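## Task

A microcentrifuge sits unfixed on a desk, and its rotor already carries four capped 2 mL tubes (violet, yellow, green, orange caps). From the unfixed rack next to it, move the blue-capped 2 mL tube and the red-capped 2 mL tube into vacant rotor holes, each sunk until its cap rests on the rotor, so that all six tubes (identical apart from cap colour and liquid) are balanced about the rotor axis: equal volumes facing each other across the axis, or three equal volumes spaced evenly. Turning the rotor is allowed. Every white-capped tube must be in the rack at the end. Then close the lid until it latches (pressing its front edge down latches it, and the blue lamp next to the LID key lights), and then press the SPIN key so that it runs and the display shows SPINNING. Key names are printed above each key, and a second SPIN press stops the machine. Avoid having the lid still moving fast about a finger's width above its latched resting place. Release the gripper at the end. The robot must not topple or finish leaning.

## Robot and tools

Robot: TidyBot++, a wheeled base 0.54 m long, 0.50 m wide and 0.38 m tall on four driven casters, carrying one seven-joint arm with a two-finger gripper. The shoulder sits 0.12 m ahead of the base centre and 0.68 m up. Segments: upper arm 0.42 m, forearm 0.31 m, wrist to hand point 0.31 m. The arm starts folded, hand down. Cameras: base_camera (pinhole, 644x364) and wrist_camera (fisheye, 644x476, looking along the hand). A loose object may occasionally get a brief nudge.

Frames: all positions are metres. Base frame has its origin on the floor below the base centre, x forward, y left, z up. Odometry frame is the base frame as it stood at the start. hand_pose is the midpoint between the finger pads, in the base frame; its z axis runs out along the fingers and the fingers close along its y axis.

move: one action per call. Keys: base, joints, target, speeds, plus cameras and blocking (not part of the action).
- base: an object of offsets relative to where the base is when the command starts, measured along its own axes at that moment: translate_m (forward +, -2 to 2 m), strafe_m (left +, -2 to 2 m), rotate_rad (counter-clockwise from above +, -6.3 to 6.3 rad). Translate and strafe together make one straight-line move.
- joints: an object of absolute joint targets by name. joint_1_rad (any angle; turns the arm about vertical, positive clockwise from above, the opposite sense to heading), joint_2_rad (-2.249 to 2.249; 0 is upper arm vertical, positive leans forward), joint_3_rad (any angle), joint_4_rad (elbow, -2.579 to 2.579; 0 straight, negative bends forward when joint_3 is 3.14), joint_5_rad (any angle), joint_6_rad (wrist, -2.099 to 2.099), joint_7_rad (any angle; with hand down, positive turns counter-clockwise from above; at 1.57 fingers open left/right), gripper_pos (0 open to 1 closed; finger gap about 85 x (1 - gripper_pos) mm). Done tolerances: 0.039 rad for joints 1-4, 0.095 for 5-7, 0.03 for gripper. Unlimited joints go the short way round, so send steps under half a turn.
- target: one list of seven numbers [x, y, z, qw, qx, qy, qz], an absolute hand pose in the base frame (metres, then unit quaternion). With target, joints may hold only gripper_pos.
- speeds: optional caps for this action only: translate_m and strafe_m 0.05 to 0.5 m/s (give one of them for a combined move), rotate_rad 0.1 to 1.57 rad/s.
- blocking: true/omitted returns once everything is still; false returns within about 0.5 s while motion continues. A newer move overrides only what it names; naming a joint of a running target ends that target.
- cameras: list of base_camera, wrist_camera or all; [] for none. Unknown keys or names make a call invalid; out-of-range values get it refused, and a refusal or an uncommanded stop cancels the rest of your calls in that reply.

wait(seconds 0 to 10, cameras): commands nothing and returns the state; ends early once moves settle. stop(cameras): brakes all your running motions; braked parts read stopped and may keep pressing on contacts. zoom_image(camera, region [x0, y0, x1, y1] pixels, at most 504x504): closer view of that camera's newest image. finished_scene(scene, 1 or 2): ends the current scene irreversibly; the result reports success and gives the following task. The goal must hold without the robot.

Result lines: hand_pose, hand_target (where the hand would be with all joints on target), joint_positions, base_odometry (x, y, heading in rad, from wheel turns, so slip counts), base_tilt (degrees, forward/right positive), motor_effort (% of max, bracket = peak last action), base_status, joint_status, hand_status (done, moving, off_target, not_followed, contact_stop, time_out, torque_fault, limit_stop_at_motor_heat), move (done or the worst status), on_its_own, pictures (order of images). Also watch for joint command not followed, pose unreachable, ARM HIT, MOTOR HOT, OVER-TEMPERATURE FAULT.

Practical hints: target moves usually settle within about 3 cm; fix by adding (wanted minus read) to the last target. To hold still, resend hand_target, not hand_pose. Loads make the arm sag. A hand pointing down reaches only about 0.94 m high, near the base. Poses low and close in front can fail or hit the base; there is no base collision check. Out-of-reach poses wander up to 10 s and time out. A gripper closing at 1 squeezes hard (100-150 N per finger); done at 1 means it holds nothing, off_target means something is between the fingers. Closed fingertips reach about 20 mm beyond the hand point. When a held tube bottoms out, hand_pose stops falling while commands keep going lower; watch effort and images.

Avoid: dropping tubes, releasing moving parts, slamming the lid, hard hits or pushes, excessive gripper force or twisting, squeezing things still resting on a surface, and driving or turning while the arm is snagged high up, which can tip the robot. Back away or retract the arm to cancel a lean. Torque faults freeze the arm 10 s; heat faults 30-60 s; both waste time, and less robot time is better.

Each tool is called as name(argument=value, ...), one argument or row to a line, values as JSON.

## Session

move(
)

Scene clock: 0.00 s.
base_odometry: x=+0.000 y=+0.000 heading=+0.000
base_tilt: forward=+0.7 right=+0.4
base_status: not commanded
joint_positions: joint_1_rad=-0.040 joint_2_rad=-0.375 joint_3_rad=+3.176 joint_4_rad=-2.506 joint_5_rad=-0.004 joint_6_rad=-0.904 joint_7_rad=+1.579 gripper_pos=+0.000
joint_status: not commanded
motor_effort: joint_1_rad=+0 joint_2_rad=-1 joint_3_rad=+1 joint_4_rad=+14 joint_5_rad=+0 joint_6_rad=+0 joint_7_rad=+0
hand_pose: x=+0.2645 y=+0.0045 z=+0.5968 quat_wxyz=(-0.008, +0.999, +0.007, +0.053) (m; base frame)
hand_target: x=+0.2646 y=+0.0045 z=+0.5969 quat_wxyz=(-0.008, +0.999, +0.007, +0.053) (m; base frame)
hand_status: not commanded
pictures: base_camera, wrist_camera

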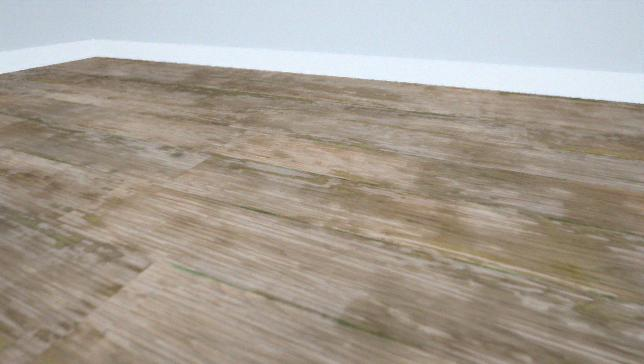

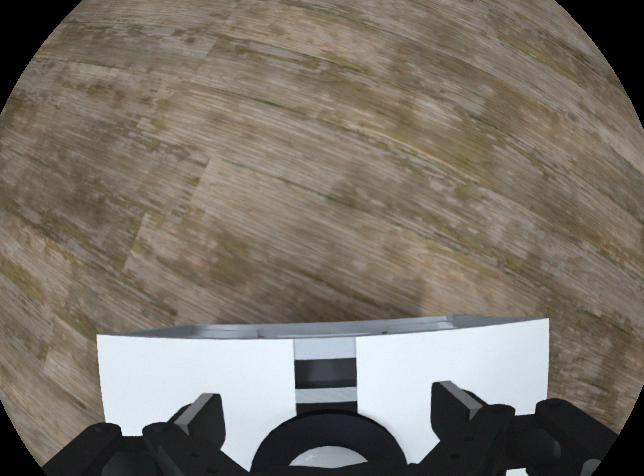

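move(
  base={"rotate_rad": 1.2},
  cameras=["base_camera"],
)

move(
  base={"rotate_rad": 1.2},
  cameras=["base_camera"],
)

Scene clock: 7.77 s.
move: done
base_odometry: x=+0.000 y=+0.000 heading=+1.200
base_tilt: forward=+0.7 right=+0.3
base_status: done
joint_positions: joint_1_rad=-0.040 joint_2_rad=-0.375 joint_3_rad=+3.176 joint_4_rad=-2.506 joint_5_rad=-0.004 joint_6_rad=-0.904 joint_7_rad=+1.579 gripper_pos=+0.000
joint_status: not commanded
motor_effort: joint_1_rad=+0(1) joint_2_rad=-1(2) joint_3_rad=+0(1) joint_4_rad=+14(14) joint_5_rad=-2(3) joint_6_rad=+0(1) joint_7_rad=-1(1)
hand_pose: x=+0.2645 y=+0.0045 z=+0.5968 quat_wxyz=(-0.008, +0.999, +0.007, +0.053) (m; base frame)
hand_target: x=+0.2646 y=+0.0045 z=+0.5969 quat_wxyz=(-0.008, +0.999, +0.007, +0.053) (m; base frame)
hand_status: not commanded
pictures: base_camera

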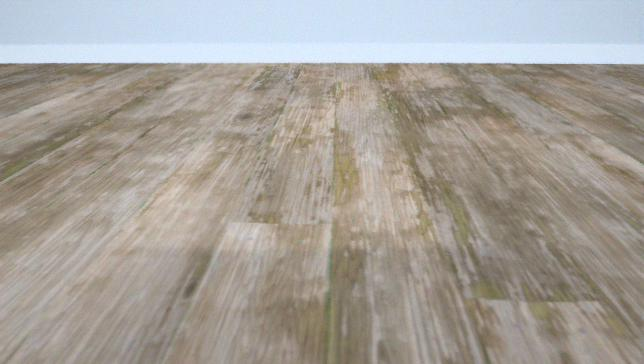

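Scene clock: 9.80 s.
move: done
base_odometry: x=+0.000 y=+0.000 heading=+2.399
base_tilt: forward=+0.7 right=+0.4
base_status: done
joint_positions: joint_1_rad=-0.040 joint_2_rad=-0.375 joint_3_rad=+3.176 joint_4_rad=-2.506 joint_5_rad=-0.004 joint_6_rad=-0.904 joint_7_rad=+1.579 gripper_pos=+0.000
joint_status: not commanded
motor_effort: joint_1_rad=+0(2) joint_2_rad=-1(3) joint_3_rad=+0(1) joint_4_rad=+14(14) joint_5_rad=-1(3) joint_6_rad=+0(1) joint_7_rad=+0(1)
hand_pose: x=+0.2645 y=+0.0045 z=+0.5968 quat_wxyz=(-0.008, +0.999, +0.007, +0.053) (m; base frame)
hand_target: x=+0.2646 y=+0.0045 z=+0.5969 quat_wxyz=(-0.008, +0.999, +0.007, +0.053) (m; base frame)
hand_status: not commanded
pictures: base_camera

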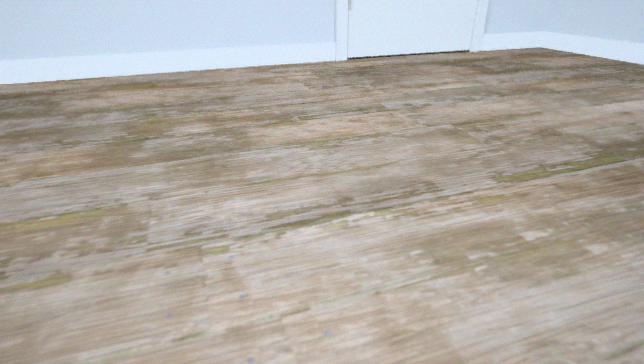

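move(
  base={"rotate_rad": 1.3},
  cameras=["base_camera"],
)

move(
  base={"rotate_rad": 1.2},
  cameras=["base_camera"],
)

Scene clock: 16.87 s.
move: done
base_odometry: x=+0.000 y=+0.000 heading=-2.585
base_tilt: forward=+0.7 right=+0.4
base_status: done
joint_positions: joint_1_rad=-0.040 joint_2_rad=-0.375 joint_3_rad=+3.176 joint_4_rad=-2.506 joint_5_rad=-0.004 joint_6_rad=-0.904 joint_7_rad=+1.579 gripper_pos=+0.000
joint_status: not commanded
motor_effort: joint_1_rad=+0(1) joint_2_rad=-1(2) joint_3_rad=+0(1) joint_4_rad=+14(14) joint_5_rad=+0(2) joint_6_rad=+1(1) joint_7_rad=-1(1)
hand_pose: x=+0.2645 y=+0.0045 z=+0.5968 quat_wxyz=(-0.008, +0.999, +0.007, +0.053) (m; base frame)
hand_target: x=+0.2646 y=+0.0045 z=+0.5969 quat_wxyz=(-0.008, +0.999, +0.007, +0.053) (m; base frame)
hand_status: not commanded
pictures: base_camera

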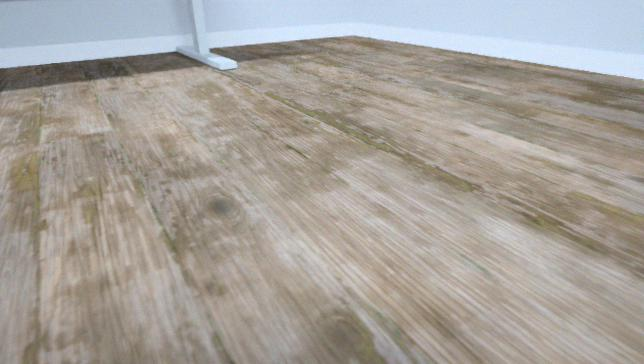

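Scene clock: 18.90 s.
move: done
base_odometry: x=+0.000 y=+0.000 heading=-1.385
base_tilt: forward=+0.7 right=+0.4
base_status: done
joint_positions: joint_1_rad=-0.040 joint_2_rad=-0.375 joint_3_rad=+3.176 joint_4_rad=-2.506 joint_5_rad=-0.004 joint_6_rad=-0.904 joint_7_rad=+1.579 gripper_pos=+0.000
joint_status: not commanded
motor_effort: joint_1_rad=+0(1) joint_2_rad=-1(2) joint_3_rad=+0(1) joint_4_rad=+14(14) joint_5_rad=-1(2) joint_6_rad=+0(1) joint_7_rad=-1(1)
hand_pose: x=+0.2645 y=+0.0045 z=+0.5968 quat_wxyz=(-0.008, +0.999, +0.007, +0.053) (m; base frame)
hand_target: x=+0.2646 y=+0.0045 z=+0.5969 quat_wxyz=(-0.008, +0.999, +0.007, +0.053) (m; base frame)
hand_status: not commanded
pictures: base_camera

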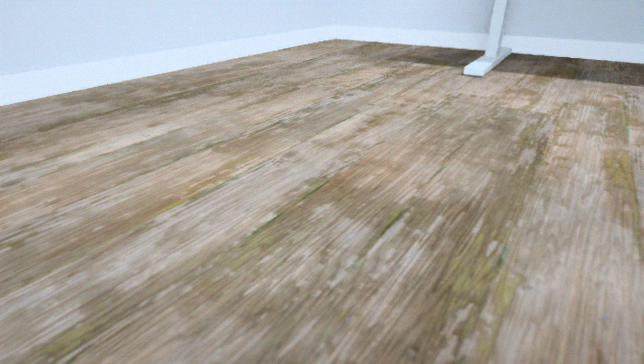

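move(
  base={"rotate_rad": -0.65},
  target=[0.36, 0.0, 0.88, 0, 0.866, 0, 0.5],
)

Scene clock: 27.67 s.
move: off_target
base_odometry: x=+0.000 y=+0.000 heading=-2.034
base_tilt: forward=+0.7 right=+0.4
base_status: done
joint_positions: joint_1_rad=-0.015 joint_2_rad=-0.878 joint_3_rad=+3.170 joint_4_rad=-2.187 joint_5_rad=-0.004 joint_6_rad=-0.861 joint_7_rad=+1.579 gripper_pos=+0.000
joint_status: not commanded
motor_effort: joint_1_rad=-1(1) joint_2_rad=+8(8) joint_3_rad=+1(1) joint_4_rad=+20(20) joint_5_rad=-1(2) joint_6_rad=+7(7) joint_7_rad=-1(1)
hand_pose: x=+0.3562 y=-0.0025 z=+0.8567 quat_wxyz=(-0.009, +0.884, -0.003, +0.467) (m; base frame)
hand_target: x=+0.3600 y=+0.0000 z=+0.8800 quat_wxyz=(+0.000, +0.866, +0.000, +0.500) (m; base frame)
hand_status: off_target (0.024 m and 4.5 deg from the pose sent, 0.299 m and 53.9 deg at the start)
pictures: base_camera, wrist_camera

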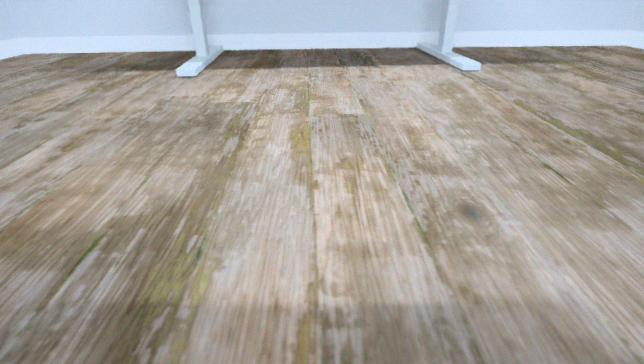

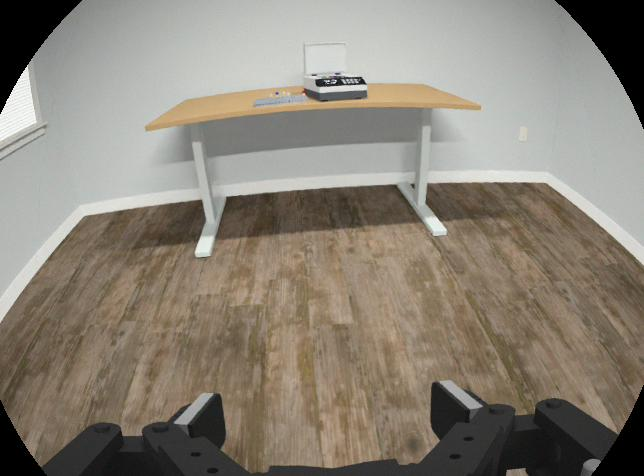

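move(
  base={"translate_m": 0.9, "strafe_m": -0.04},
)

Scene clock: 43.00 s.
move: done
base_odometry: x=-0.438 y=-0.787 heading=-2.035
base_tilt: forward=+0.7 right=+0.3
base_status: done
joint_positions: joint_1_rad=-0.014 joint_2_rad=-0.885 joint_3_rad=+3.170 joint_4_rad=-2.186 joint_5_rad=-0.004 joint_6_rad=-0.855 joint_7_rad=+1.579 gripper_pos=+0.000
joint_status: not commanded
motor_effort: joint_1_rad=+0(1) joint_2_rad=+7(10) joint_3_rad=+1(1) joint_4_rad=+20(20) joint_5_rad=-1(3) joint_6_rad=+6(8) joint_7_rad=+0(1)
hand_pose: x=+0.3562 y=-0.0025 z=+0.8603 quat_wxyz=(-0.009, +0.881, -0.003, +0.473) (m; base frame)
hand_target: x=+0.3600 y=+0.0000 z=+0.8800 quat_wxyz=(+0.000, +0.866, +0.000, +0.500) (m; base frame)
hand_status: not commanded
pictures: base_camera, wrist_camera

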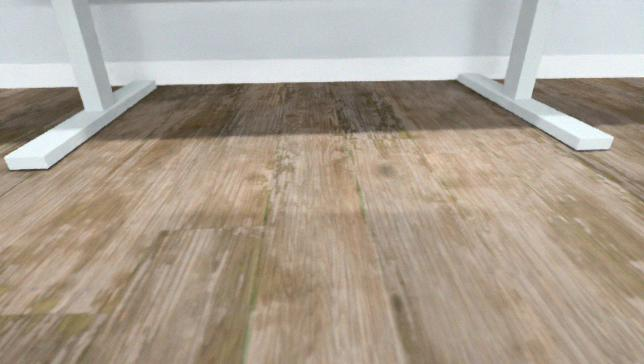

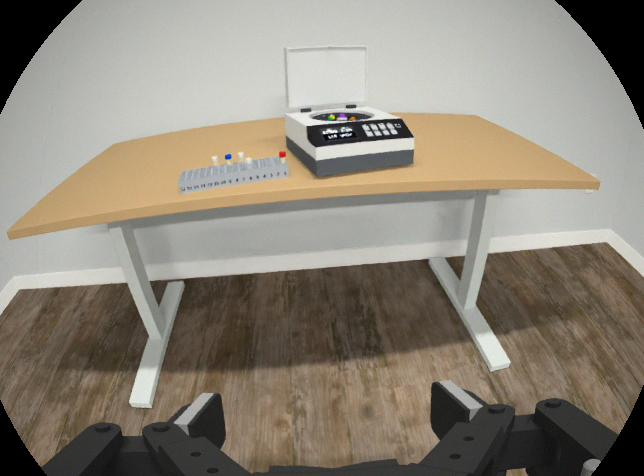

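move(
  base={"translate_m": 0.43, "strafe_m": -0.08},
  target=[0.36, 0.0, 0.94, 0, 0.966, 0, 0.259],
  speeds={"translate_m": 0.3},
)

Scene clock: 54.73 s.
move: off_target
base_odometry: x=-0.702 y=-1.136 heading=-2.035
base_tilt: forward=+0.7 right=+0.4
base_status: done
joint_positions: joint_1_rad=-0.014 joint_2_rad=-0.481 joint_3_rad=+3.169 joint_4_rad=-1.548 joint_5_rad=-0.004 joint_6_rad=-1.502 joint_7_rad=+1.579 gripper_pos=+0.000
joint_status: not commanded
motor_effort: joint_1_rad=-1(1) joint_2_rad=-1(10) joint_3_rad=+0(1) joint_4_rad=+17(21) joint_5_rad=-1(3) joint_6_rad=+4(8) joint_7_rad=-1(1)
hand_pose: x=+0.3687 y=-0.0033 z=+0.9451 quat_wxyz=(-0.005, +0.959, -0.002, +0.282) (m; base frame)
hand_target: x=+0.3600 y=+0.0000 z=+0.9400 quat_wxyz=(+0.000, +0.966, +0.000, +0.259) (m; base frame)
hand_status: off_target (0.011 m and 2.9 deg from the pose sent, 0.080 m and 26.5 deg at the start)
pictures: base_camera, wrist_camera

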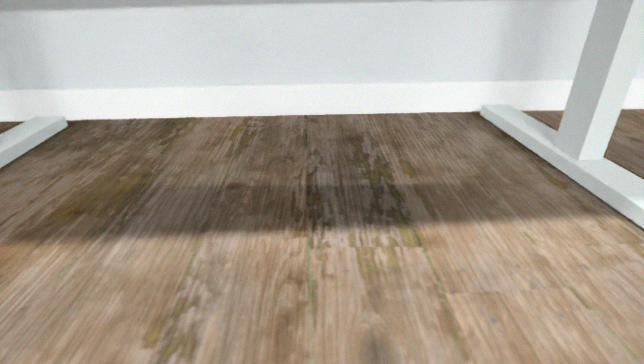

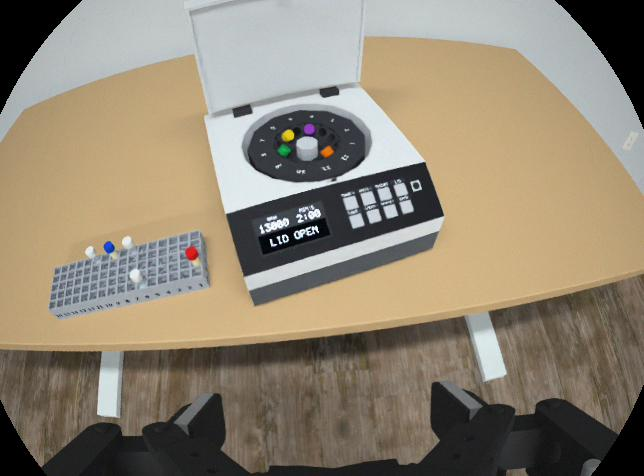

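move(
  base={"rotate_rad": 0.33},
  target=[0.36, 0.0, 0.95, 0, 1, 0, 0],
  cameras=["wrist_camera"],
)

move(
  base={"translate_m": 0.06, "strafe_m": -0.2},
  speeds={"translate_m": 0.3},
  cameras=["wrist_camera"],
)

Scene clock: 83.07 s.
move: off_target
base_odometry: x=-0.702 y=-1.136 heading=-1.705
base_tilt: forward=+0.7 right=+0.4
base_status: done
joint_positions: joint_1_rad=-0.014 joint_2_rad=-0.088 joint_3_rad=+3.169 joint_4_rad=-1.124 joint_5_rad=-0.004 joint_6_rad=-2.049 joint_7_rad=+1.579 gripper_pos=+0.000
joint_status: not commanded
motor_effort: joint_1_rad=+0(1) joint_2_rad=-12(14) joint_3_rad=+0(1) joint_4_rad=+14(18) joint_5_rad=+0(2) joint_6_rad=+0(5) joint_7_rad=-1(1)
hand_pose: x=+0.3705 y=-0.0015 z=+0.9502 quat_wxyz=(-0.003, +1.000, -0.001, +0.028) (m; base frame)
hand_target: x=+0.3622 y=+0.0000 z=+0.9500 quat_wxyz=(+0.000, +1.000, +0.000, +0.004) (m; base frame)
hand_status: off_target (0.011 m and 3.2 deg from the pose sent, 0.011 m and 32.8 deg at the start; a joint's target at an end of its range on 40 of 40 steps)
pictures: wrist_camera

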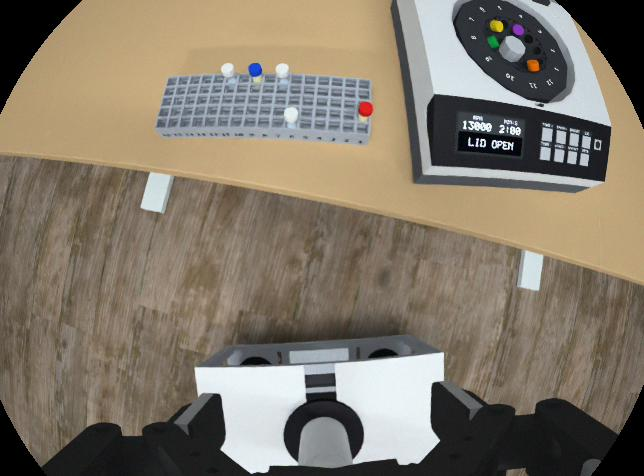

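Scene clock: 84.73 s.
move: done
base_odometry: x=-0.909 y=-1.169 heading=-1.704
base_tilt: forward=+0.7 right=+0.4
base_status: done
joint_positions: joint_1_rad=-0.015 joint_2_rad=-0.087 joint_3_rad=+3.169 joint_4_rad=-1.124 joint_5_rad=-0.004 joint_6_rad=-2.052 joint_7_rad=+1.579 gripper_pos=+0.000
joint_status: not commanded
motor_effort: joint_1_rad=+0(2) joint_2_rad=-11(13) joint_3_rad=+0(2) joint_4_rad=+14(15) joint_5_rad=-1(2) joint_6_rad=+0(2) joint_7_rad=-1(1)
hand_pose: x=+0.3697 y=-0.0013 z=+0.9502 quat_wxyz=(-0.003, +1.000, -0.001, +0.026) (m; base frame)
hand_target: x=+0.3622 y=+0.0000 z=+0.9500 quat_wxyz=(+0.000, +1.000, +0.000, +0.004) (m; base frame)
hand_status: not commanded
pictures: wrist_camera

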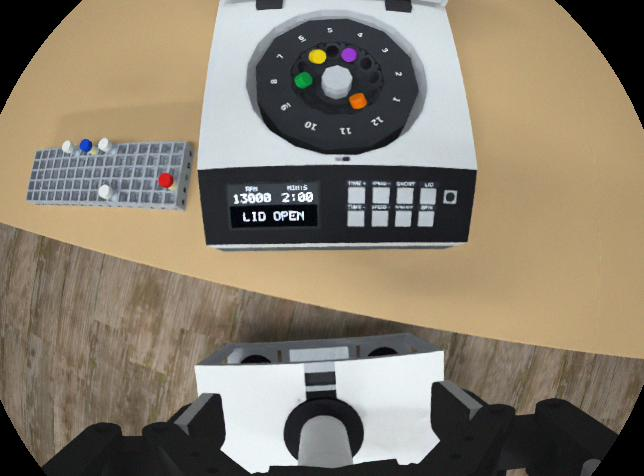

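move(
  base={"translate_m": 0.025, "strafe_m": -0.013},
  speeds={"translate_m": 0.2},
  target=[0.472, 0.015, 0.932, 0, 1, 0, 0],
)

Scene clock: 99.17 s.
move: done
base_odometry: x=-0.925 y=-1.192 heading=-1.705
base_tilt: forward=+0.8 right=+0.4
base_status: done
joint_positions: joint_1_rad=-0.042 joint_2_rad=+0.176 joint_3_rad=+3.169 joint_4_rad=-0.917 joint_5_rad=-0.004 joint_6_rad=-2.054 joint_7_rad=+1.579 gripper_pos=+0.000
joint_status: not commanded
motor_effort: joint_1_rad=+0(1) joint_2_rad=-22(24) joint_3_rad=+0(1) joint_4_rad=+14(15) joint_5_rad=-1(2) joint_6_rad=+0(3) joint_7_rad=-1(1)
hand_pose: x=+0.4702 y=+0.0089 z=+0.9294 quat_wxyz=(+0.001, +1.000, +0.013, -0.002) (m; base frame)
hand_target: x=+0.4720 y=+0.0150 z=+0.9320 quat_wxyz=(+0.000, +1.000, +0.000, +0.000) (m; base frame)
hand_status: done (0.007 m and 1.5 deg from the pose sent, 0.105 m and 3.0 deg at the start)
pictures: base_camera, wrist_camera

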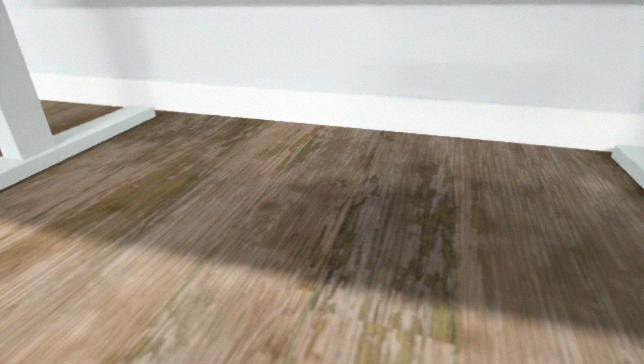

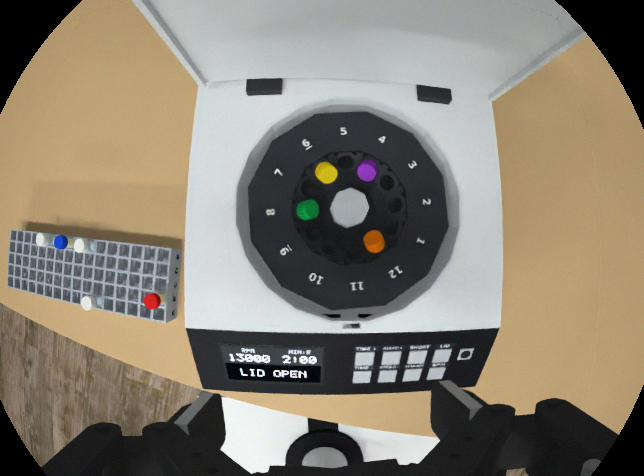

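move(
  base={"translate_m": -0.018, "strafe_m": -0.012},
  speeds={"translate_m": 0.2},
  cameras=["wrist_camera"],
)

zoom_image(
  camera="wrist_camera",
  region=[220, 90, 480, 330],
)

Scene clock: 110.00 s.
move: done
base_odometry: x=-0.935 y=-1.173 heading=-1.704
base_tilt: forward=+0.7 right=+0.4
base_status: done
joint_positions: joint_1_rad=-0.046 joint_2_rad=+0.178 joint_3_rad=+3.169 joint_4_rad=-0.915 joint_5_rad=-0.004 joint_6_rad=-2.054 joint_7_rad=+1.579 gripper_pos=+0.000
joint_status: not commanded
motor_effort: joint_1_rad=+0(2) joint_2_rad=-22(25) joint_3_rad=+0(1) joint_4_rad=+14(15) joint_5_rad=-1(2) joint_6_rad=+0(2) joint_7_rad=+0(1)
hand_pose: x=+0.4713 y=+0.0104 z=+0.9290 quat_wxyz=(+0.001, +1.000, +0.015, -0.003) (m; base frame)
hand_target: x=+0.4720 y=+0.0150 z=+0.9320 quat_wxyz=(+0.000, +1.000, +0.000, +0.000) (m; base frame)
hand_status: not commanded
pictures: wrist_camera

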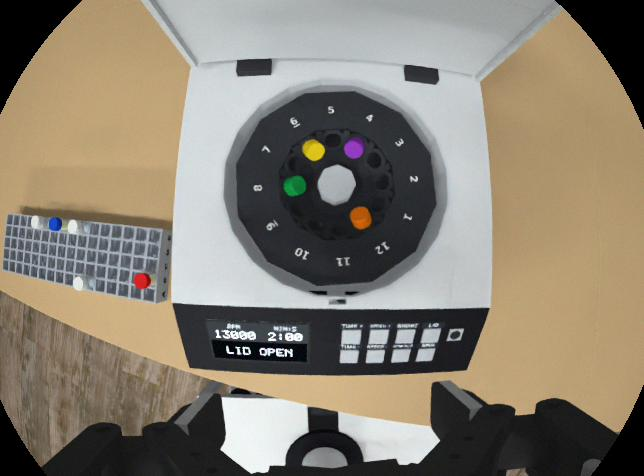

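Scaled by 1.938.

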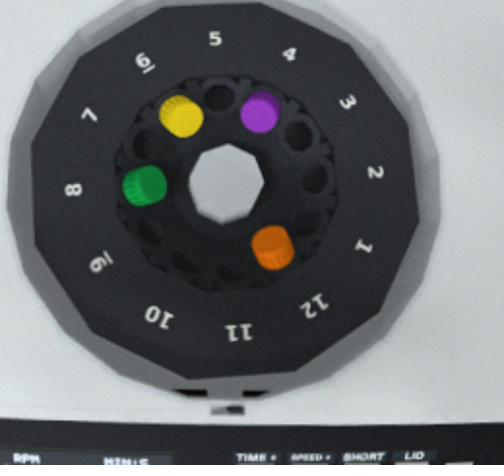

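move(
  target=[0.50, 0.14, 0.90, 0, 0.7604, 0.6494, 0],
  joints={"gripper_pos": 0.6},
  cameras=["wrist_camera"],
)

Scene clock: 137.53 s.
move: off_target
base_odometry: x=-0.935 y=-1.173 heading=-1.704
base_tilt: forward=+0.7 right=+0.4
base_status: not commanded
joint_positions: joint_1_rad=-0.201 joint_2_rad=+0.281 joint_3_rad=+2.921 joint_4_rad=-0.885 joint_5_rad=+0.035 joint_6_rad=-2.027 joint_7_rad=+2.518 gripper_pos=+0.600
joint_status: all done
motor_effort: joint_1_rad=-1(2) joint_2_rad=-25(26) joint_3_rad=-1(1) joint_4_rad=+15(15) joint_5_rad=-1(2) joint_6_rad=-2(3) joint_7_rad=+0(1)
hand_pose: x=+0.4810 y=+0.1351 z=+0.9012 quat_wxyz=(-0.020, +0.781, +0.624, -0.018) (m; base frame)
hand_target: x=+0.5000 y=+0.1400 z=+0.9000 quat_wxyz=(+0.000, +0.760, +0.649, +0.000) (m; base frame)
hand_status: off_target (0.020 m and 4.9 deg from the pose sent, 0.136 m and 79.3 deg at the start)
pictures: wrist_camera

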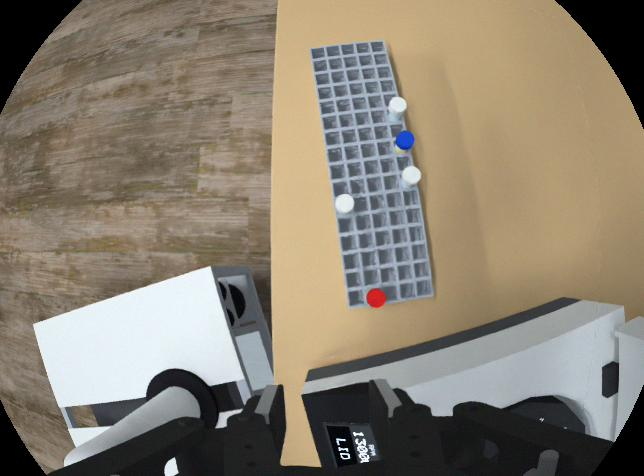

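move(
  target=[0.538, 0.160, 0.87, 0, 0.7193, 0.6947, 0],
  cameras=["wrist_camera"],
)

Scene clock: 149.17 s.
move: off_target
base_odometry: x=-0.935 y=-1.173 heading=-1.704
base_tilt: forward=+0.7 right=+0.4
base_status: not commanded
joint_positions: joint_1_rad=-0.218 joint_2_rad=+0.385 joint_3_rad=+2.909 joint_4_rad=-0.854 joint_5_rad=+0.060 joint_6_rad=-1.967 joint_7_rad=+2.619 gripper_pos=+0.600
joint_status: not commanded
motor_effort: joint_1_rad=-1(1) joint_2_rad=-29(32) joint_3_rad=-2(2) joint_4_rad=+15(16) joint_5_rad=-1(2) joint_6_rad=-2(3) joint_7_rad=-1(1)
hand_pose: x=+0.5230 y=+0.1524 z=+0.8672 quat_wxyz=(-0.023, +0.744, +0.668, -0.022) (m; base frame)
hand_target: x=+0.5380 y=+0.1600 z=+0.8700 quat_wxyz=(+0.000, +0.719, +0.695, +0.000) (m; base frame)
hand_status: off_target (0.017 m and 5.5 deg from the pose sent, 0.070 m and 11.3 deg at the start)
pictures: wrist_camera

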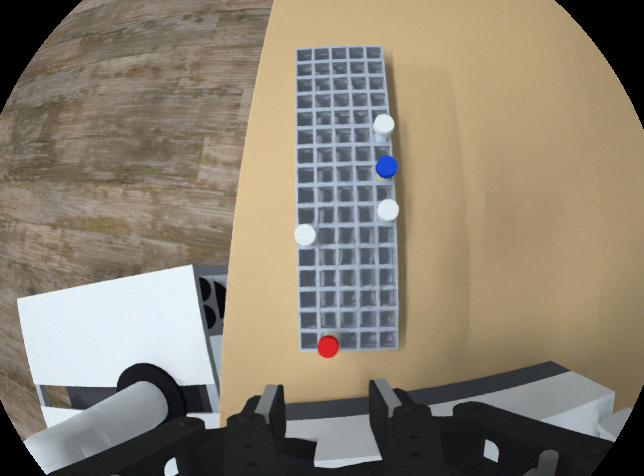

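move(
  target=[0.540, 0.166, 0.83, 0, 0.7193, 0.6947, 0],
  cameras=["wrist_camera"],
)

Scene clock: 155.83 s.
move: off_target
base_odometry: x=-0.935 y=-1.173 heading=-1.704
base_tilt: forward=+0.7 right=+0.3
base_status: not commanded
joint_positions: joint_1_rad=-0.218 joint_2_rad=+0.385 joint_3_rad=+2.893 joint_4_rad=-0.996 joint_5_rad=+0.061 joint_6_rad=-1.829 joint_7_rad=+2.620 gripper_pos=+0.600
joint_status: not commanded
motor_effort: joint_1_rad=+0(1) joint_2_rad=-29(30) joint_3_rad=-2(2) joint_4_rad=+15(16) joint_5_rad=-2(3) joint_6_rad=-1(3) joint_7_rad=-1(1)
hand_pose: x=+0.5294 y=+0.1647 z=+0.8251 quat_wxyz=(-0.024, +0.736, +0.676, -0.022) (m; base frame)
hand_target: x=+0.5400 y=+0.1660 z=+0.8300 quat_wxyz=(+0.000, +0.719, +0.695, +0.000) (m; base frame)
hand_status: off_target (0.012 m and 4.7 deg from the pose sent, 0.043 m and 5.5 deg at the start)
pictures: wrist_camera

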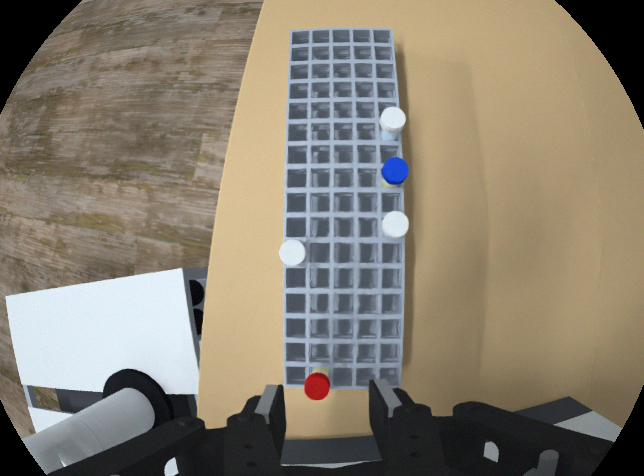

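move(
  target=[0.537, 0.164, 0.80, 0, 0.7193, 0.6947, 0],
  cameras=["wrist_camera"],
)

Scene clock: 161.47 s.
move: off_target
base_odometry: x=-0.935 y=-1.173 heading=-1.704
base_tilt: forward=+0.8 right=+0.4
base_status: not commanded
joint_positions: joint_1_rad=-0.209 joint_2_rad=+0.384 joint_3_rad=+2.884 joint_4_rad=-1.124 joint_5_rad=+0.061 joint_6_rad=-1.722 joint_7_rad=+2.620 gripper_pos=+0.600
joint_status: not commanded
motor_effort: joint_1_rad=+0(1) joint_2_rad=-29(31) joint_3_rad=-2(2) joint_4_rad=+15(16) joint_5_rad=-1(2) joint_6_rad=-2(3) joint_7_rad=-1(1)
hand_pose: x=+0.5272 y=+0.1663 z=+0.7861 quat_wxyz=(-0.028, +0.733, +0.679, -0.032) (m; base frame)
hand_target: x=+0.5370 y=+0.1640 z=+0.8000 quat_wxyz=(+0.000, +0.719, +0.695, +0.000) (m; base frame)
hand_status: off_target (0.017 m and 5.4 deg from the pose sent, 0.026 m and 4.7 deg at the start)
pictures: wrist_camera

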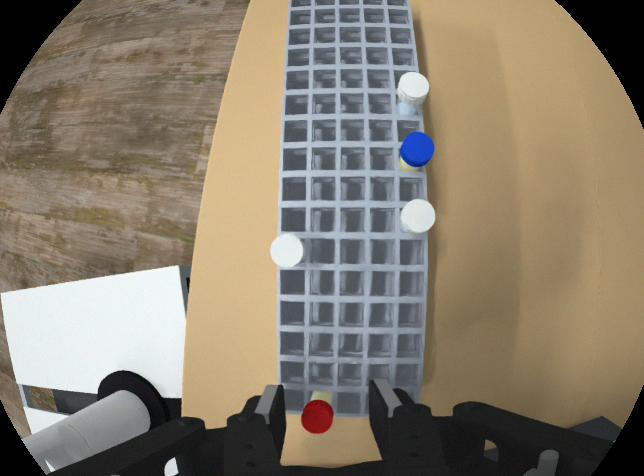

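move(
  target=[0.533, 0.163, 0.797, 0, 0.7193, 0.6947, 0],
  cameras=["wrist_camera"],
)

move(
  joints={"gripper_pos": 0.82},
  cameras=["wrist_camera"],
)

Scene clock: 169.37 s.
move: off_target
base_odometry: x=-0.935 y=-1.173 heading=-1.704
base_tilt: forward=+0.7 right=+0.4
base_status: not commanded
joint_positions: joint_1_rad=-0.206 joint_2_rad=+0.376 joint_3_rad=+2.883 joint_4_rad=-1.151 joint_5_rad=+0.061 joint_6_rad=-1.704 joint_7_rad=+2.620 gripper_pos=+0.600
joint_status: not commanded
motor_effort: joint_1_rad=+0(1) joint_2_rad=-29(30) joint_3_rad=-2(2) joint_4_rad=+16(16) joint_5_rad=+0(2) joint_6_rad=-2(2) joint_7_rad=-1(1)
hand_pose: x=+0.5246 y=+0.1650 z=+0.7815 quat_wxyz=(-0.027, +0.733, +0.679, -0.032) (m; base frame)
hand_target: x=+0.5330 y=+0.1630 z=+0.7970 quat_wxyz=(+0.000, +0.719, +0.695, +0.000) (m; base frame)
hand_status: off_target (0.018 m and 5.4 deg from the pose sent, 0.013 m and 5.4 deg at the start)
pictures: wrist_camera

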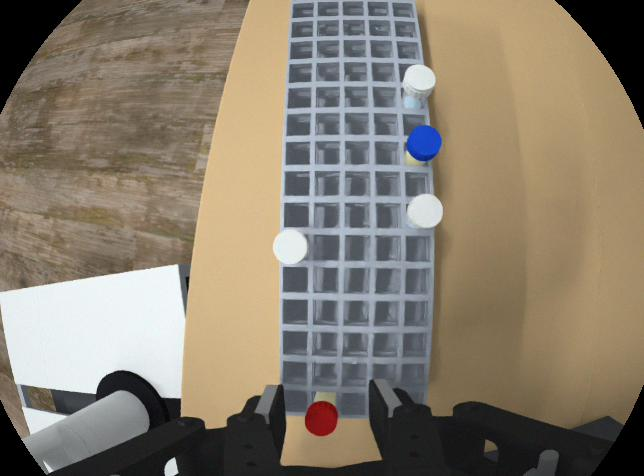

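Scene clock: 170.00 s.
move: done
base_odometry: x=-0.935 y=-1.173 heading=-1.704
base_tilt: forward=+0.7 right=+0.4
base_status: not commanded
joint_positions: joint_1_rad=-0.206 joint_2_rad=+0.376 joint_3_rad=+2.883 joint_4_rad=-1.151 joint_5_rad=+0.061 joint_6_rad=-1.703 joint_7_rad=+2.620 gripper_pos=+0.820
joint_status: all done
motor_effort: joint_1_rad=+0(1) joint_2_rad=-28(29) joint_3_rad=-2(2) joint_4_rad=+16(16) joint_5_rad=-1(2) joint_6_rad=-1(3) joint_7_rad=-1(1)
hand_pose: x=+0.5246 y=+0.1651 z=+0.7815 quat_wxyz=(-0.027, +0.733, +0.679, -0.032) (m; base frame)
hand_target: x=+0.5330 y=+0.1630 z=+0.7970 quat_wxyz=(+0.000, +0.719, +0.695, +0.000) (m; base frame)
hand_status: not commanded
pictures: wrist_camera

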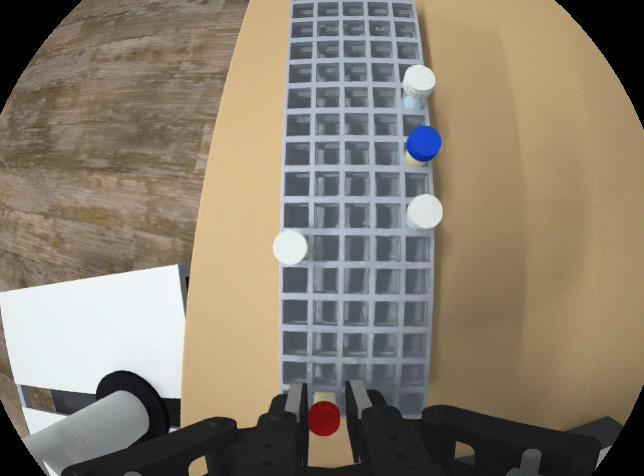

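move(
  joints={"gripper_pos": 0.92},
  cameras=[],
)

move(
  joints={"gripper_pos": 0.98},
  cameras=[],
)

move(
  target=[0.531, 0.163, 0.85, 0, 0.7193, 0.6947, 0],
  cameras=["wrist_camera"],
)

Scene clock: 177.07 s.
move: done
base_odometry: x=-0.935 y=-1.173 heading=-1.704
base_tilt: forward=+0.7 right=+0.4
base_status: not commanded
joint_positions: joint_1_rad=-0.206 joint_2_rad=+0.376 joint_3_rad=+2.883 joint_4_rad=-1.151 joint_5_rad=+0.061 joint_6_rad=-1.703 joint_7_rad=+2.620 gripper_pos=+0.903
joint_status: all done
motor_effort: joint_1_rad=-1(1) joint_2_rad=-28(29) joint_3_rad=-2(2) joint_4_rad=+15(16) joint_5_rad=-1(2) joint_6_rad=-2(3) joint_7_rad=-1(1)
hand_pose: x=+0.5246 y=+0.1651 z=+0.7817 quat_wxyz=(-0.027, +0.733, +0.679, -0.032) (m; base frame)
hand_target: x=+0.5330 y=+0.1630 z=+0.7970 quat_wxyz=(+0.000, +0.719, +0.695, +0.000) (m; base frame)
hand_status: not commanded
pictures: none
No camera images: "cameras" was empty.

Scene clock: 177.53 s.
move: off_target
base_odometry: x=-0.935 y=-1.173 heading=-1.704
base_tilt: forward=+0.7 right=+0.4
base_status: not commanded
joint_positions: joint_1_rad=-0.206 joint_2_rad=+0.375 joint_3_rad=+2.883 joint_4_rad=-1.151 joint_5_rad=+0.061 joint_6_rad=-1.703 joint_7_rad=+2.620 gripper_pos=+0.917
joint_status: gripper_pos off_target (ended at +0.917, target +0.980)
motor_effort: joint_1_rad=+0(1) joint_2_rad=-29(29) joint_3_rad=-2(2) joint_4_rad=+16(16) joint_5_rad=-2(2) joint_6_rad=-2(2) joint_7_rad=+0(1)
hand_pose: x=+0.5246 y=+0.1651 z=+0.7818 quat_wxyz=(-0.027, +0.733, +0.679, -0.032) (m; base frame)
hand_target: x=+0.5330 y=+0.1630 z=+0.7970 quat_wxyz=(+0.000, +0.719, +0.695, +0.000) (m; base frame)
hand_status: not commanded
pictures: none
No camera images: "cameras" was empty.

Scene clock: 178.70 s.
move: off_target
base_odometry: x=-0.935 y=-1.173 heading=-1.704
base_tilt: forward=+0.7 right=+0.4
base_status: not commanded
joint_positions: joint_1_rad=-0.207 joint_2_rad=+0.375 joint_3_rad=+2.883 joint_4_rad=-0.972 joint_5_rad=+0.061 joint_6_rad=-1.796 joint_7_rad=+2.620 gripper_pos=+0.917
joint_status: not commanded
motor_effort: joint_1_rad=-1(1) joint_2_rad=-29(30) joint_3_rad=-2(2) joint_4_rad=+16(17) joint_5_rad=+0(3) joint_6_rad=-1(3) joint_7_rad=-1(1)
hand_pose: x=+0.5433 y=+0.1691 z=+0.8362 quat_wxyz=(-0.015, +0.738, +0.675, +0.010) (m; base frame)
hand_target: x=+0.5310 y=+0.1630 z=+0.8500 quat_wxyz=(+0.000, +0.719, +0.695, +0.000) (m; base frame)
hand_status: off_target (0.019 m and 3.7 deg from the pose sent, 0.069 m and 5.4 deg at the start)
pictures: wrist_camera

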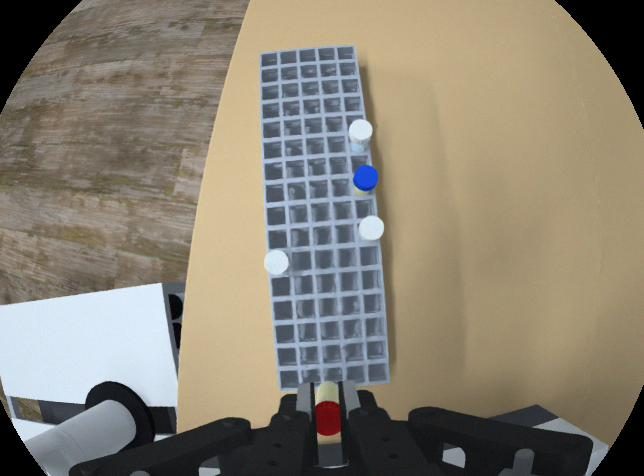

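move(
  target=[0.46, 0.12, 0.95, 0, 1, 0, 0],
  cameras=["wrist_camera"],
)

Scene clock: 199.30 s.
move: off_target
base_odometry: x=-0.935 y=-1.173 heading=-1.704
base_tilt: forward=+0.7 right=+0.4
base_status: not commanded
joint_positions: joint_1_rad=-0.299 joint_2_rad=+0.267 joint_3_rad=+3.083 joint_4_rad=-0.777 joint_5_rad=+0.049 joint_6_rad=-2.051 joint_7_rad=+1.284 gripper_pos=+0.917
joint_status: not commanded
motor_effort: joint_1_rad=-1(1) joint_2_rad=-25(30) joint_3_rad=-1(2) joint_4_rad=+14(16) joint_5_rad=-1(2) joint_6_rad=-1(2) joint_7_rad=-1(1)
hand_pose: x=+0.4960 y=+0.1229 z=+0.9352 quat_wxyz=(+0.006, +0.999, +0.022, +0.027) (m; base frame)
hand_target: x=+0.4734 y=+0.1248 z=+0.9503 quat_wxyz=(-0.008, +1.000, +0.000, +0.022) (m; base frame)
hand_status: off_target (0.039 m and 4.0 deg from the pose sent, 0.149 m and 84.9 deg at the start; a joint's target at an end of its range on 42 of 42 steps)
pictures: wrist_camera

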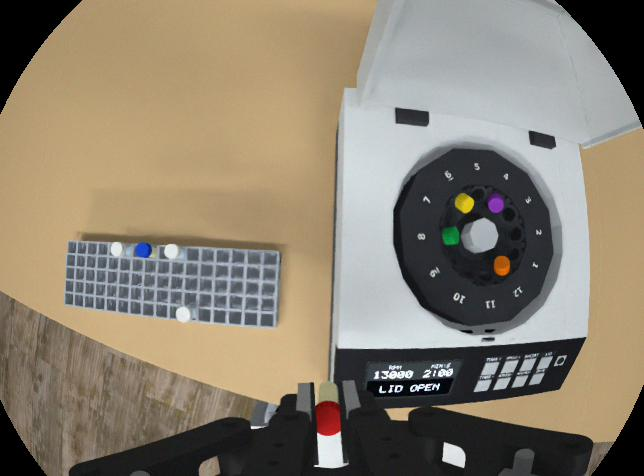

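move(
  target=[0.525, 0.10, 0.955, 0.193, 0.7947, -0.4775, 0.321],
  cameras=["wrist_camera"],
)

Scene clock: 206.47 s.
move: off_target
base_odometry: x=-0.935 y=-1.173 heading=-1.704
base_tilt: forward=+0.7 right=+0.4
base_status: not commanded
joint_positions: joint_1_rad=-0.863 joint_2_rad=+0.273 joint_3_rad=+3.303 joint_4_rad=-0.965 joint_5_rad=+0.711 joint_6_rad=-1.990 joint_7_rad=+0.119 gripper_pos=+0.917
joint_status: not commanded
motor_effort: joint_1_rad=+0(1) joint_2_rad=-24(26) joint_3_rad=+1(2) joint_4_rad=+14(15) joint_5_rad=+4(5) joint_6_rad=-1(2) joint_7_rad=-1(1)
hand_pose: x=+0.5064 y=+0.1040 z=+0.9529 quat_wxyz=(+0.194, +0.819, -0.459, +0.286) (m; base frame)
hand_target: x=+0.5250 y=+0.1000 z=+0.9550 quat_wxyz=(+0.193, +0.795, -0.478, +0.321) (m; base frame)
hand_status: off_target (0.019 m and 5.3 deg from the pose sent, 0.042 m and 75.0 deg at the start)
pictures: wrist_camera

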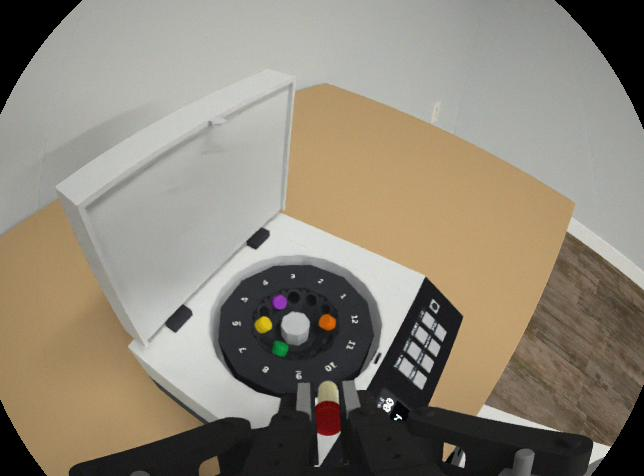

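move(
  target=[0.555, 0.060, 0.925, 0.2171, 0.7691, -0.4994, 0.3344],
  cameras=["wrist_camera"],
)

Scene clock: 214.70 s.
move: off_target
base_odometry: x=-0.935 y=-1.173 heading=-1.704
base_tilt: forward=+0.7 right=+0.4
base_status: not commanded
joint_positions: joint_1_rad=-0.805 joint_2_rad=+0.291 joint_3_rad=+3.344 joint_4_rad=-1.090 joint_5_rad=+0.725 joint_6_rad=-1.871 joint_7_rad=+0.060 gripper_pos=+0.917
joint_status: not commanded
motor_effort: joint_1_rad=-1(2) joint_2_rad=-26(26) joint_3_rad=+2(2) joint_4_rad=+15(16) joint_5_rad=+5(6) joint_6_rad=-1(2) joint_7_rad=+0(1)
hand_pose: x=+0.5363 y=+0.0698 z=+0.9204 quat_wxyz=(+0.221, +0.793, -0.481, +0.301) (m; base frame)
hand_target: x=+0.5550 y=+0.0600 z=+0.9250 quat_wxyz=(+0.217, +0.769, -0.499, +0.334) (m; base frame)
hand_status: off_target (0.022 m and 5.2 deg from the pose sent, 0.071 m and 9.6 deg at the start)
pictures: wrist_camera

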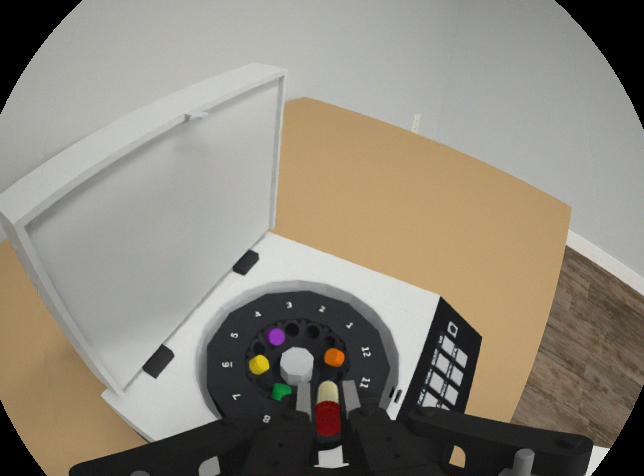

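zoom_image(
  camera="wrist_camera",
  region=[200, 280, 400, 440],
)

Scaled by 2.520.

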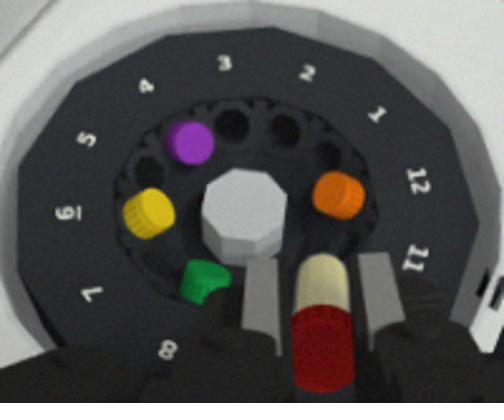

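move(
  target=[0.580, 0.037, 0.900, 0.2171, 0.7691, -0.4994, 0.3344],
  cameras=["wrist_camera"],
)

zoom_image(
  camera="wrist_camera",
  region=[200, 280, 440, 440],
)

Scene clock: 240.43 s.
move: off_target
base_odometry: x=-0.935 y=-1.173 heading=-1.704
base_tilt: forward=+0.7 right=+0.4
base_status: not commanded
joint_positions: joint_1_rad=-0.737 joint_2_rad=+0.300 joint_3_rad=+3.352 joint_4_rad=-1.159 joint_5_rad=+0.726 joint_6_rad=-1.758 joint_7_rad=+0.057 gripper_pos=+0.917
joint_status: not commanded
motor_effort: joint_1_rad=+0(2) joint_2_rad=-26(27) joint_3_rad=+2(3) joint_4_rad=+15(16) joint_5_rad=+5(6) joint_6_rad=-1(2) joint_7_rad=-1(1)
hand_pose: x=+0.5642 y=+0.0450 z=+0.8987 quat_wxyz=(+0.223, +0.789, -0.482, +0.308) (m; base frame)
hand_target: x=+0.5800 y=+0.0370 z=+0.9000 quat_wxyz=(+0.217, +0.769, -0.499, +0.334) (m; base frame)
hand_status: off_target (0.018 m and 4.3 deg from the pose sent, 0.058 m and 5.2 deg at the start)
pictures: wrist_camera

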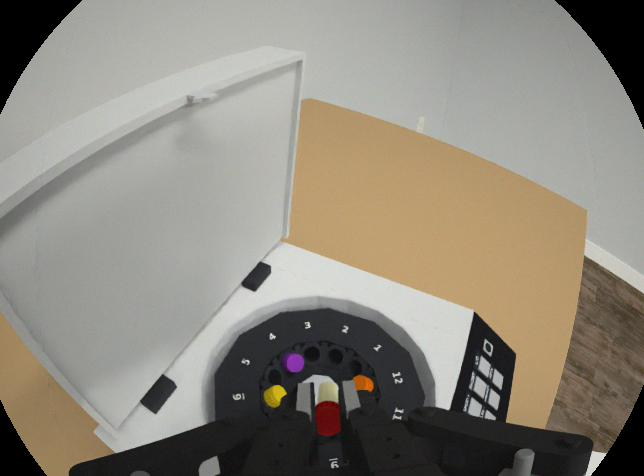

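Scaled by 2.100.

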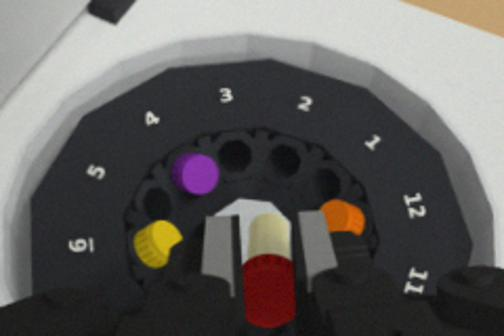

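move(
  target=[0.593, 0.032, 0.890, 0.2171, 0.7691, -0.4994, 0.3344],
  cameras=["wrist_camera"],
)

zoom_image(
  camera="wrist_camera",
  region=[200, 280, 440, 440],
)

Scene clock: 266.80 s.
move: off_target
base_odometry: x=-0.935 y=-1.173 heading=-1.704
base_tilt: forward=+0.7 right=+0.4
base_status: not commanded
joint_positions: joint_1_rad=-0.735 joint_2_rad=+0.316 joint_3_rad=+3.395 joint_4_rad=-1.162 joint_5_rad=+0.726 joint_6_rad=-1.712 joint_7_rad=+0.056 gripper_pos=+0.917
joint_status: not commanded
motor_effort: joint_1_rad=-1(1) joint_2_rad=-26(27) joint_3_rad=+2(3) joint_4_rad=+16(16) joint_5_rad=+5(6) joint_6_rad=-1(2) joint_7_rad=-1(1)
hand_pose: x=+0.5796 y=+0.0355 z=+0.8954 quat_wxyz=(+0.223, +0.781, -0.488, +0.319) (m; base frame)
hand_target: x=+0.5930 y=+0.0320 z=+0.8900 quat_wxyz=(+0.217, +0.769, -0.499, +0.334) (m; base frame)
hand_status: off_target (0.015 m and 2.7 deg from the pose sent, 0.033 m and 4.3 deg at the start)
pictures: wrist_camera

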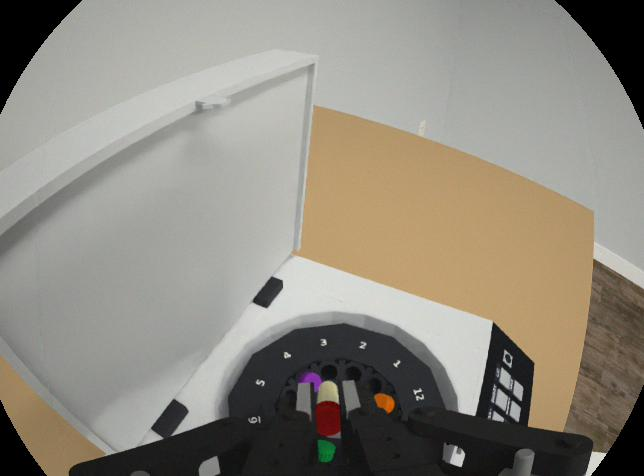

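Scaled by 2.100.

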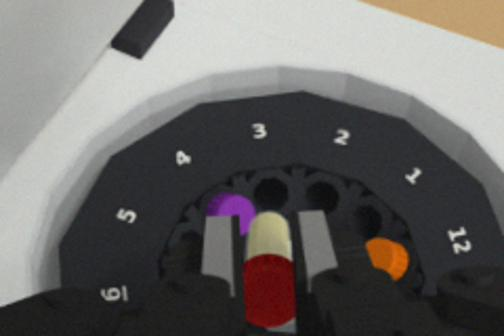

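move(
  target=[0.599, 0.021, 0.875, 0.2171, 0.7691, -0.4994, 0.3344],
  cameras=["wrist_camera"],
)

zoom_image(
  camera="wrist_camera",
  region=[200, 280, 440, 440],
)

Scene clock: 278.17 s.
move: off_target
base_odometry: x=-0.935 y=-1.173 heading=-1.704
base_tilt: forward=+0.7 right=+0.4
base_status: not commanded
joint_positions: joint_1_rad=-0.713 joint_2_rad=+0.319 joint_3_rad=+3.395 joint_4_rad=-1.218 joint_5_rad=+0.726 joint_6_rad=-1.660 joint_7_rad=+0.046 gripper_pos=+0.917
joint_status: not commanded
motor_effort: joint_1_rad=+0(1) joint_2_rad=-26(28) joint_3_rad=+2(3) joint_4_rad=+16(16) joint_5_rad=+5(6) joint_6_rad=-2(2) joint_7_rad=+0(1)
hand_pose: x=+0.5858 y=+0.0255 z=+0.8779 quat_wxyz=(+0.229, +0.783, -0.483, +0.317) (m; base frame)
hand_target: x=+0.5990 y=+0.0210 z=+0.8750 quat_wxyz=(+0.217, +0.769, -0.499, +0.334) (m; base frame)
hand_status: off_target (0.014 m and 3.4 deg from the pose sent, 0.032 m and 2.7 deg at the start)
pictures: wrist_camera

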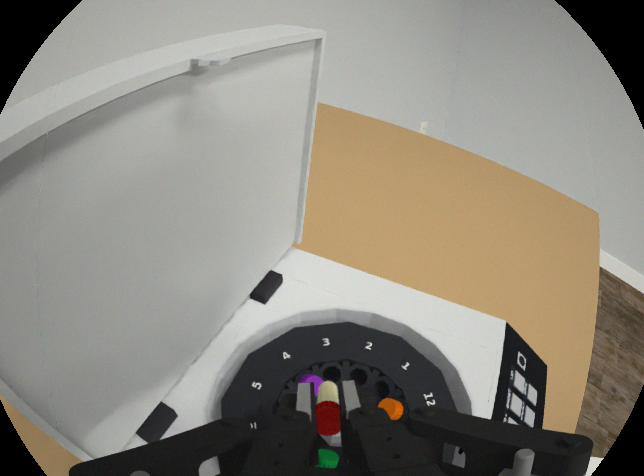

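Scaled by 2.100.

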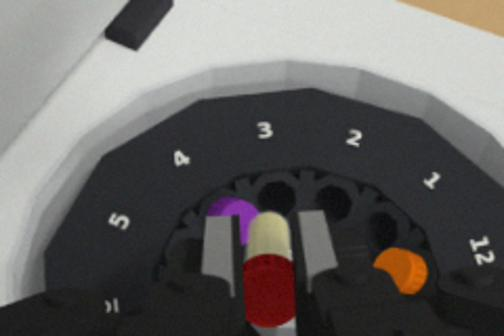

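move(
  target=[0.601, 0.017, 0.879, 0.2171, 0.7691, -0.4994, 0.3344],
  cameras=["wrist_camera"],
)

zoom_image(
  camera="wrist_camera",
  region=[200, 280, 440, 440],
)

Scene clock: 287.57 s.
move: off_target
base_odometry: x=-0.935 y=-1.173 heading=-1.704
base_tilt: forward=+0.7 right=+0.4
base_status: not commanded
joint_positions: joint_1_rad=-0.710 joint_2_rad=+0.319 joint_3_rad=+3.397 joint_4_rad=-1.216 joint_5_rad=+0.726 joint_6_rad=-1.660 joint_7_rad=+0.046 gripper_pos=+0.917
joint_status: not commanded
motor_effort: joint_1_rad=+0(1) joint_2_rad=-26(27) joint_3_rad=+2(3) joint_4_rad=+15(16) joint_5_rad=+6(6) joint_6_rad=-1(2) joint_7_rad=-1(1)
hand_pose: x=+0.5862 y=+0.0238 z=+0.8786 quat_wxyz=(+0.229, +0.782, -0.485, +0.318) (m; base frame)
hand_target: x=+0.6010 y=+0.0170 z=+0.8790 quat_wxyz=(+0.217, +0.769, -0.499, +0.334) (m; base frame)
hand_status: off_target (0.016 m and 3.2 deg from the pose sent, 0.017 m and 3.4 deg at the start)
pictures: wrist_camera

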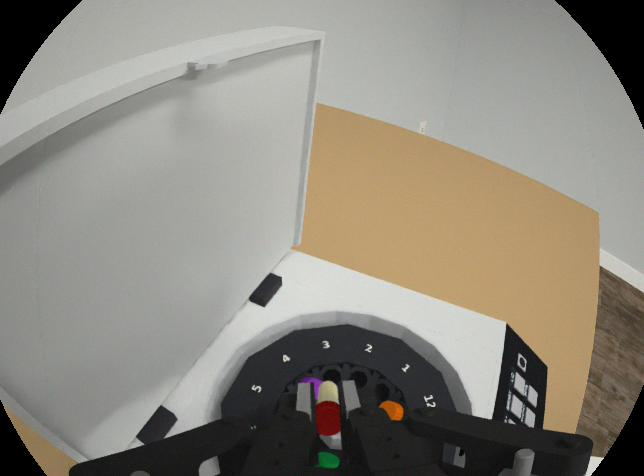

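Scaled by 2.100.

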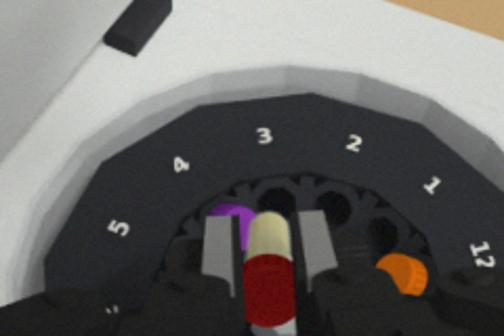

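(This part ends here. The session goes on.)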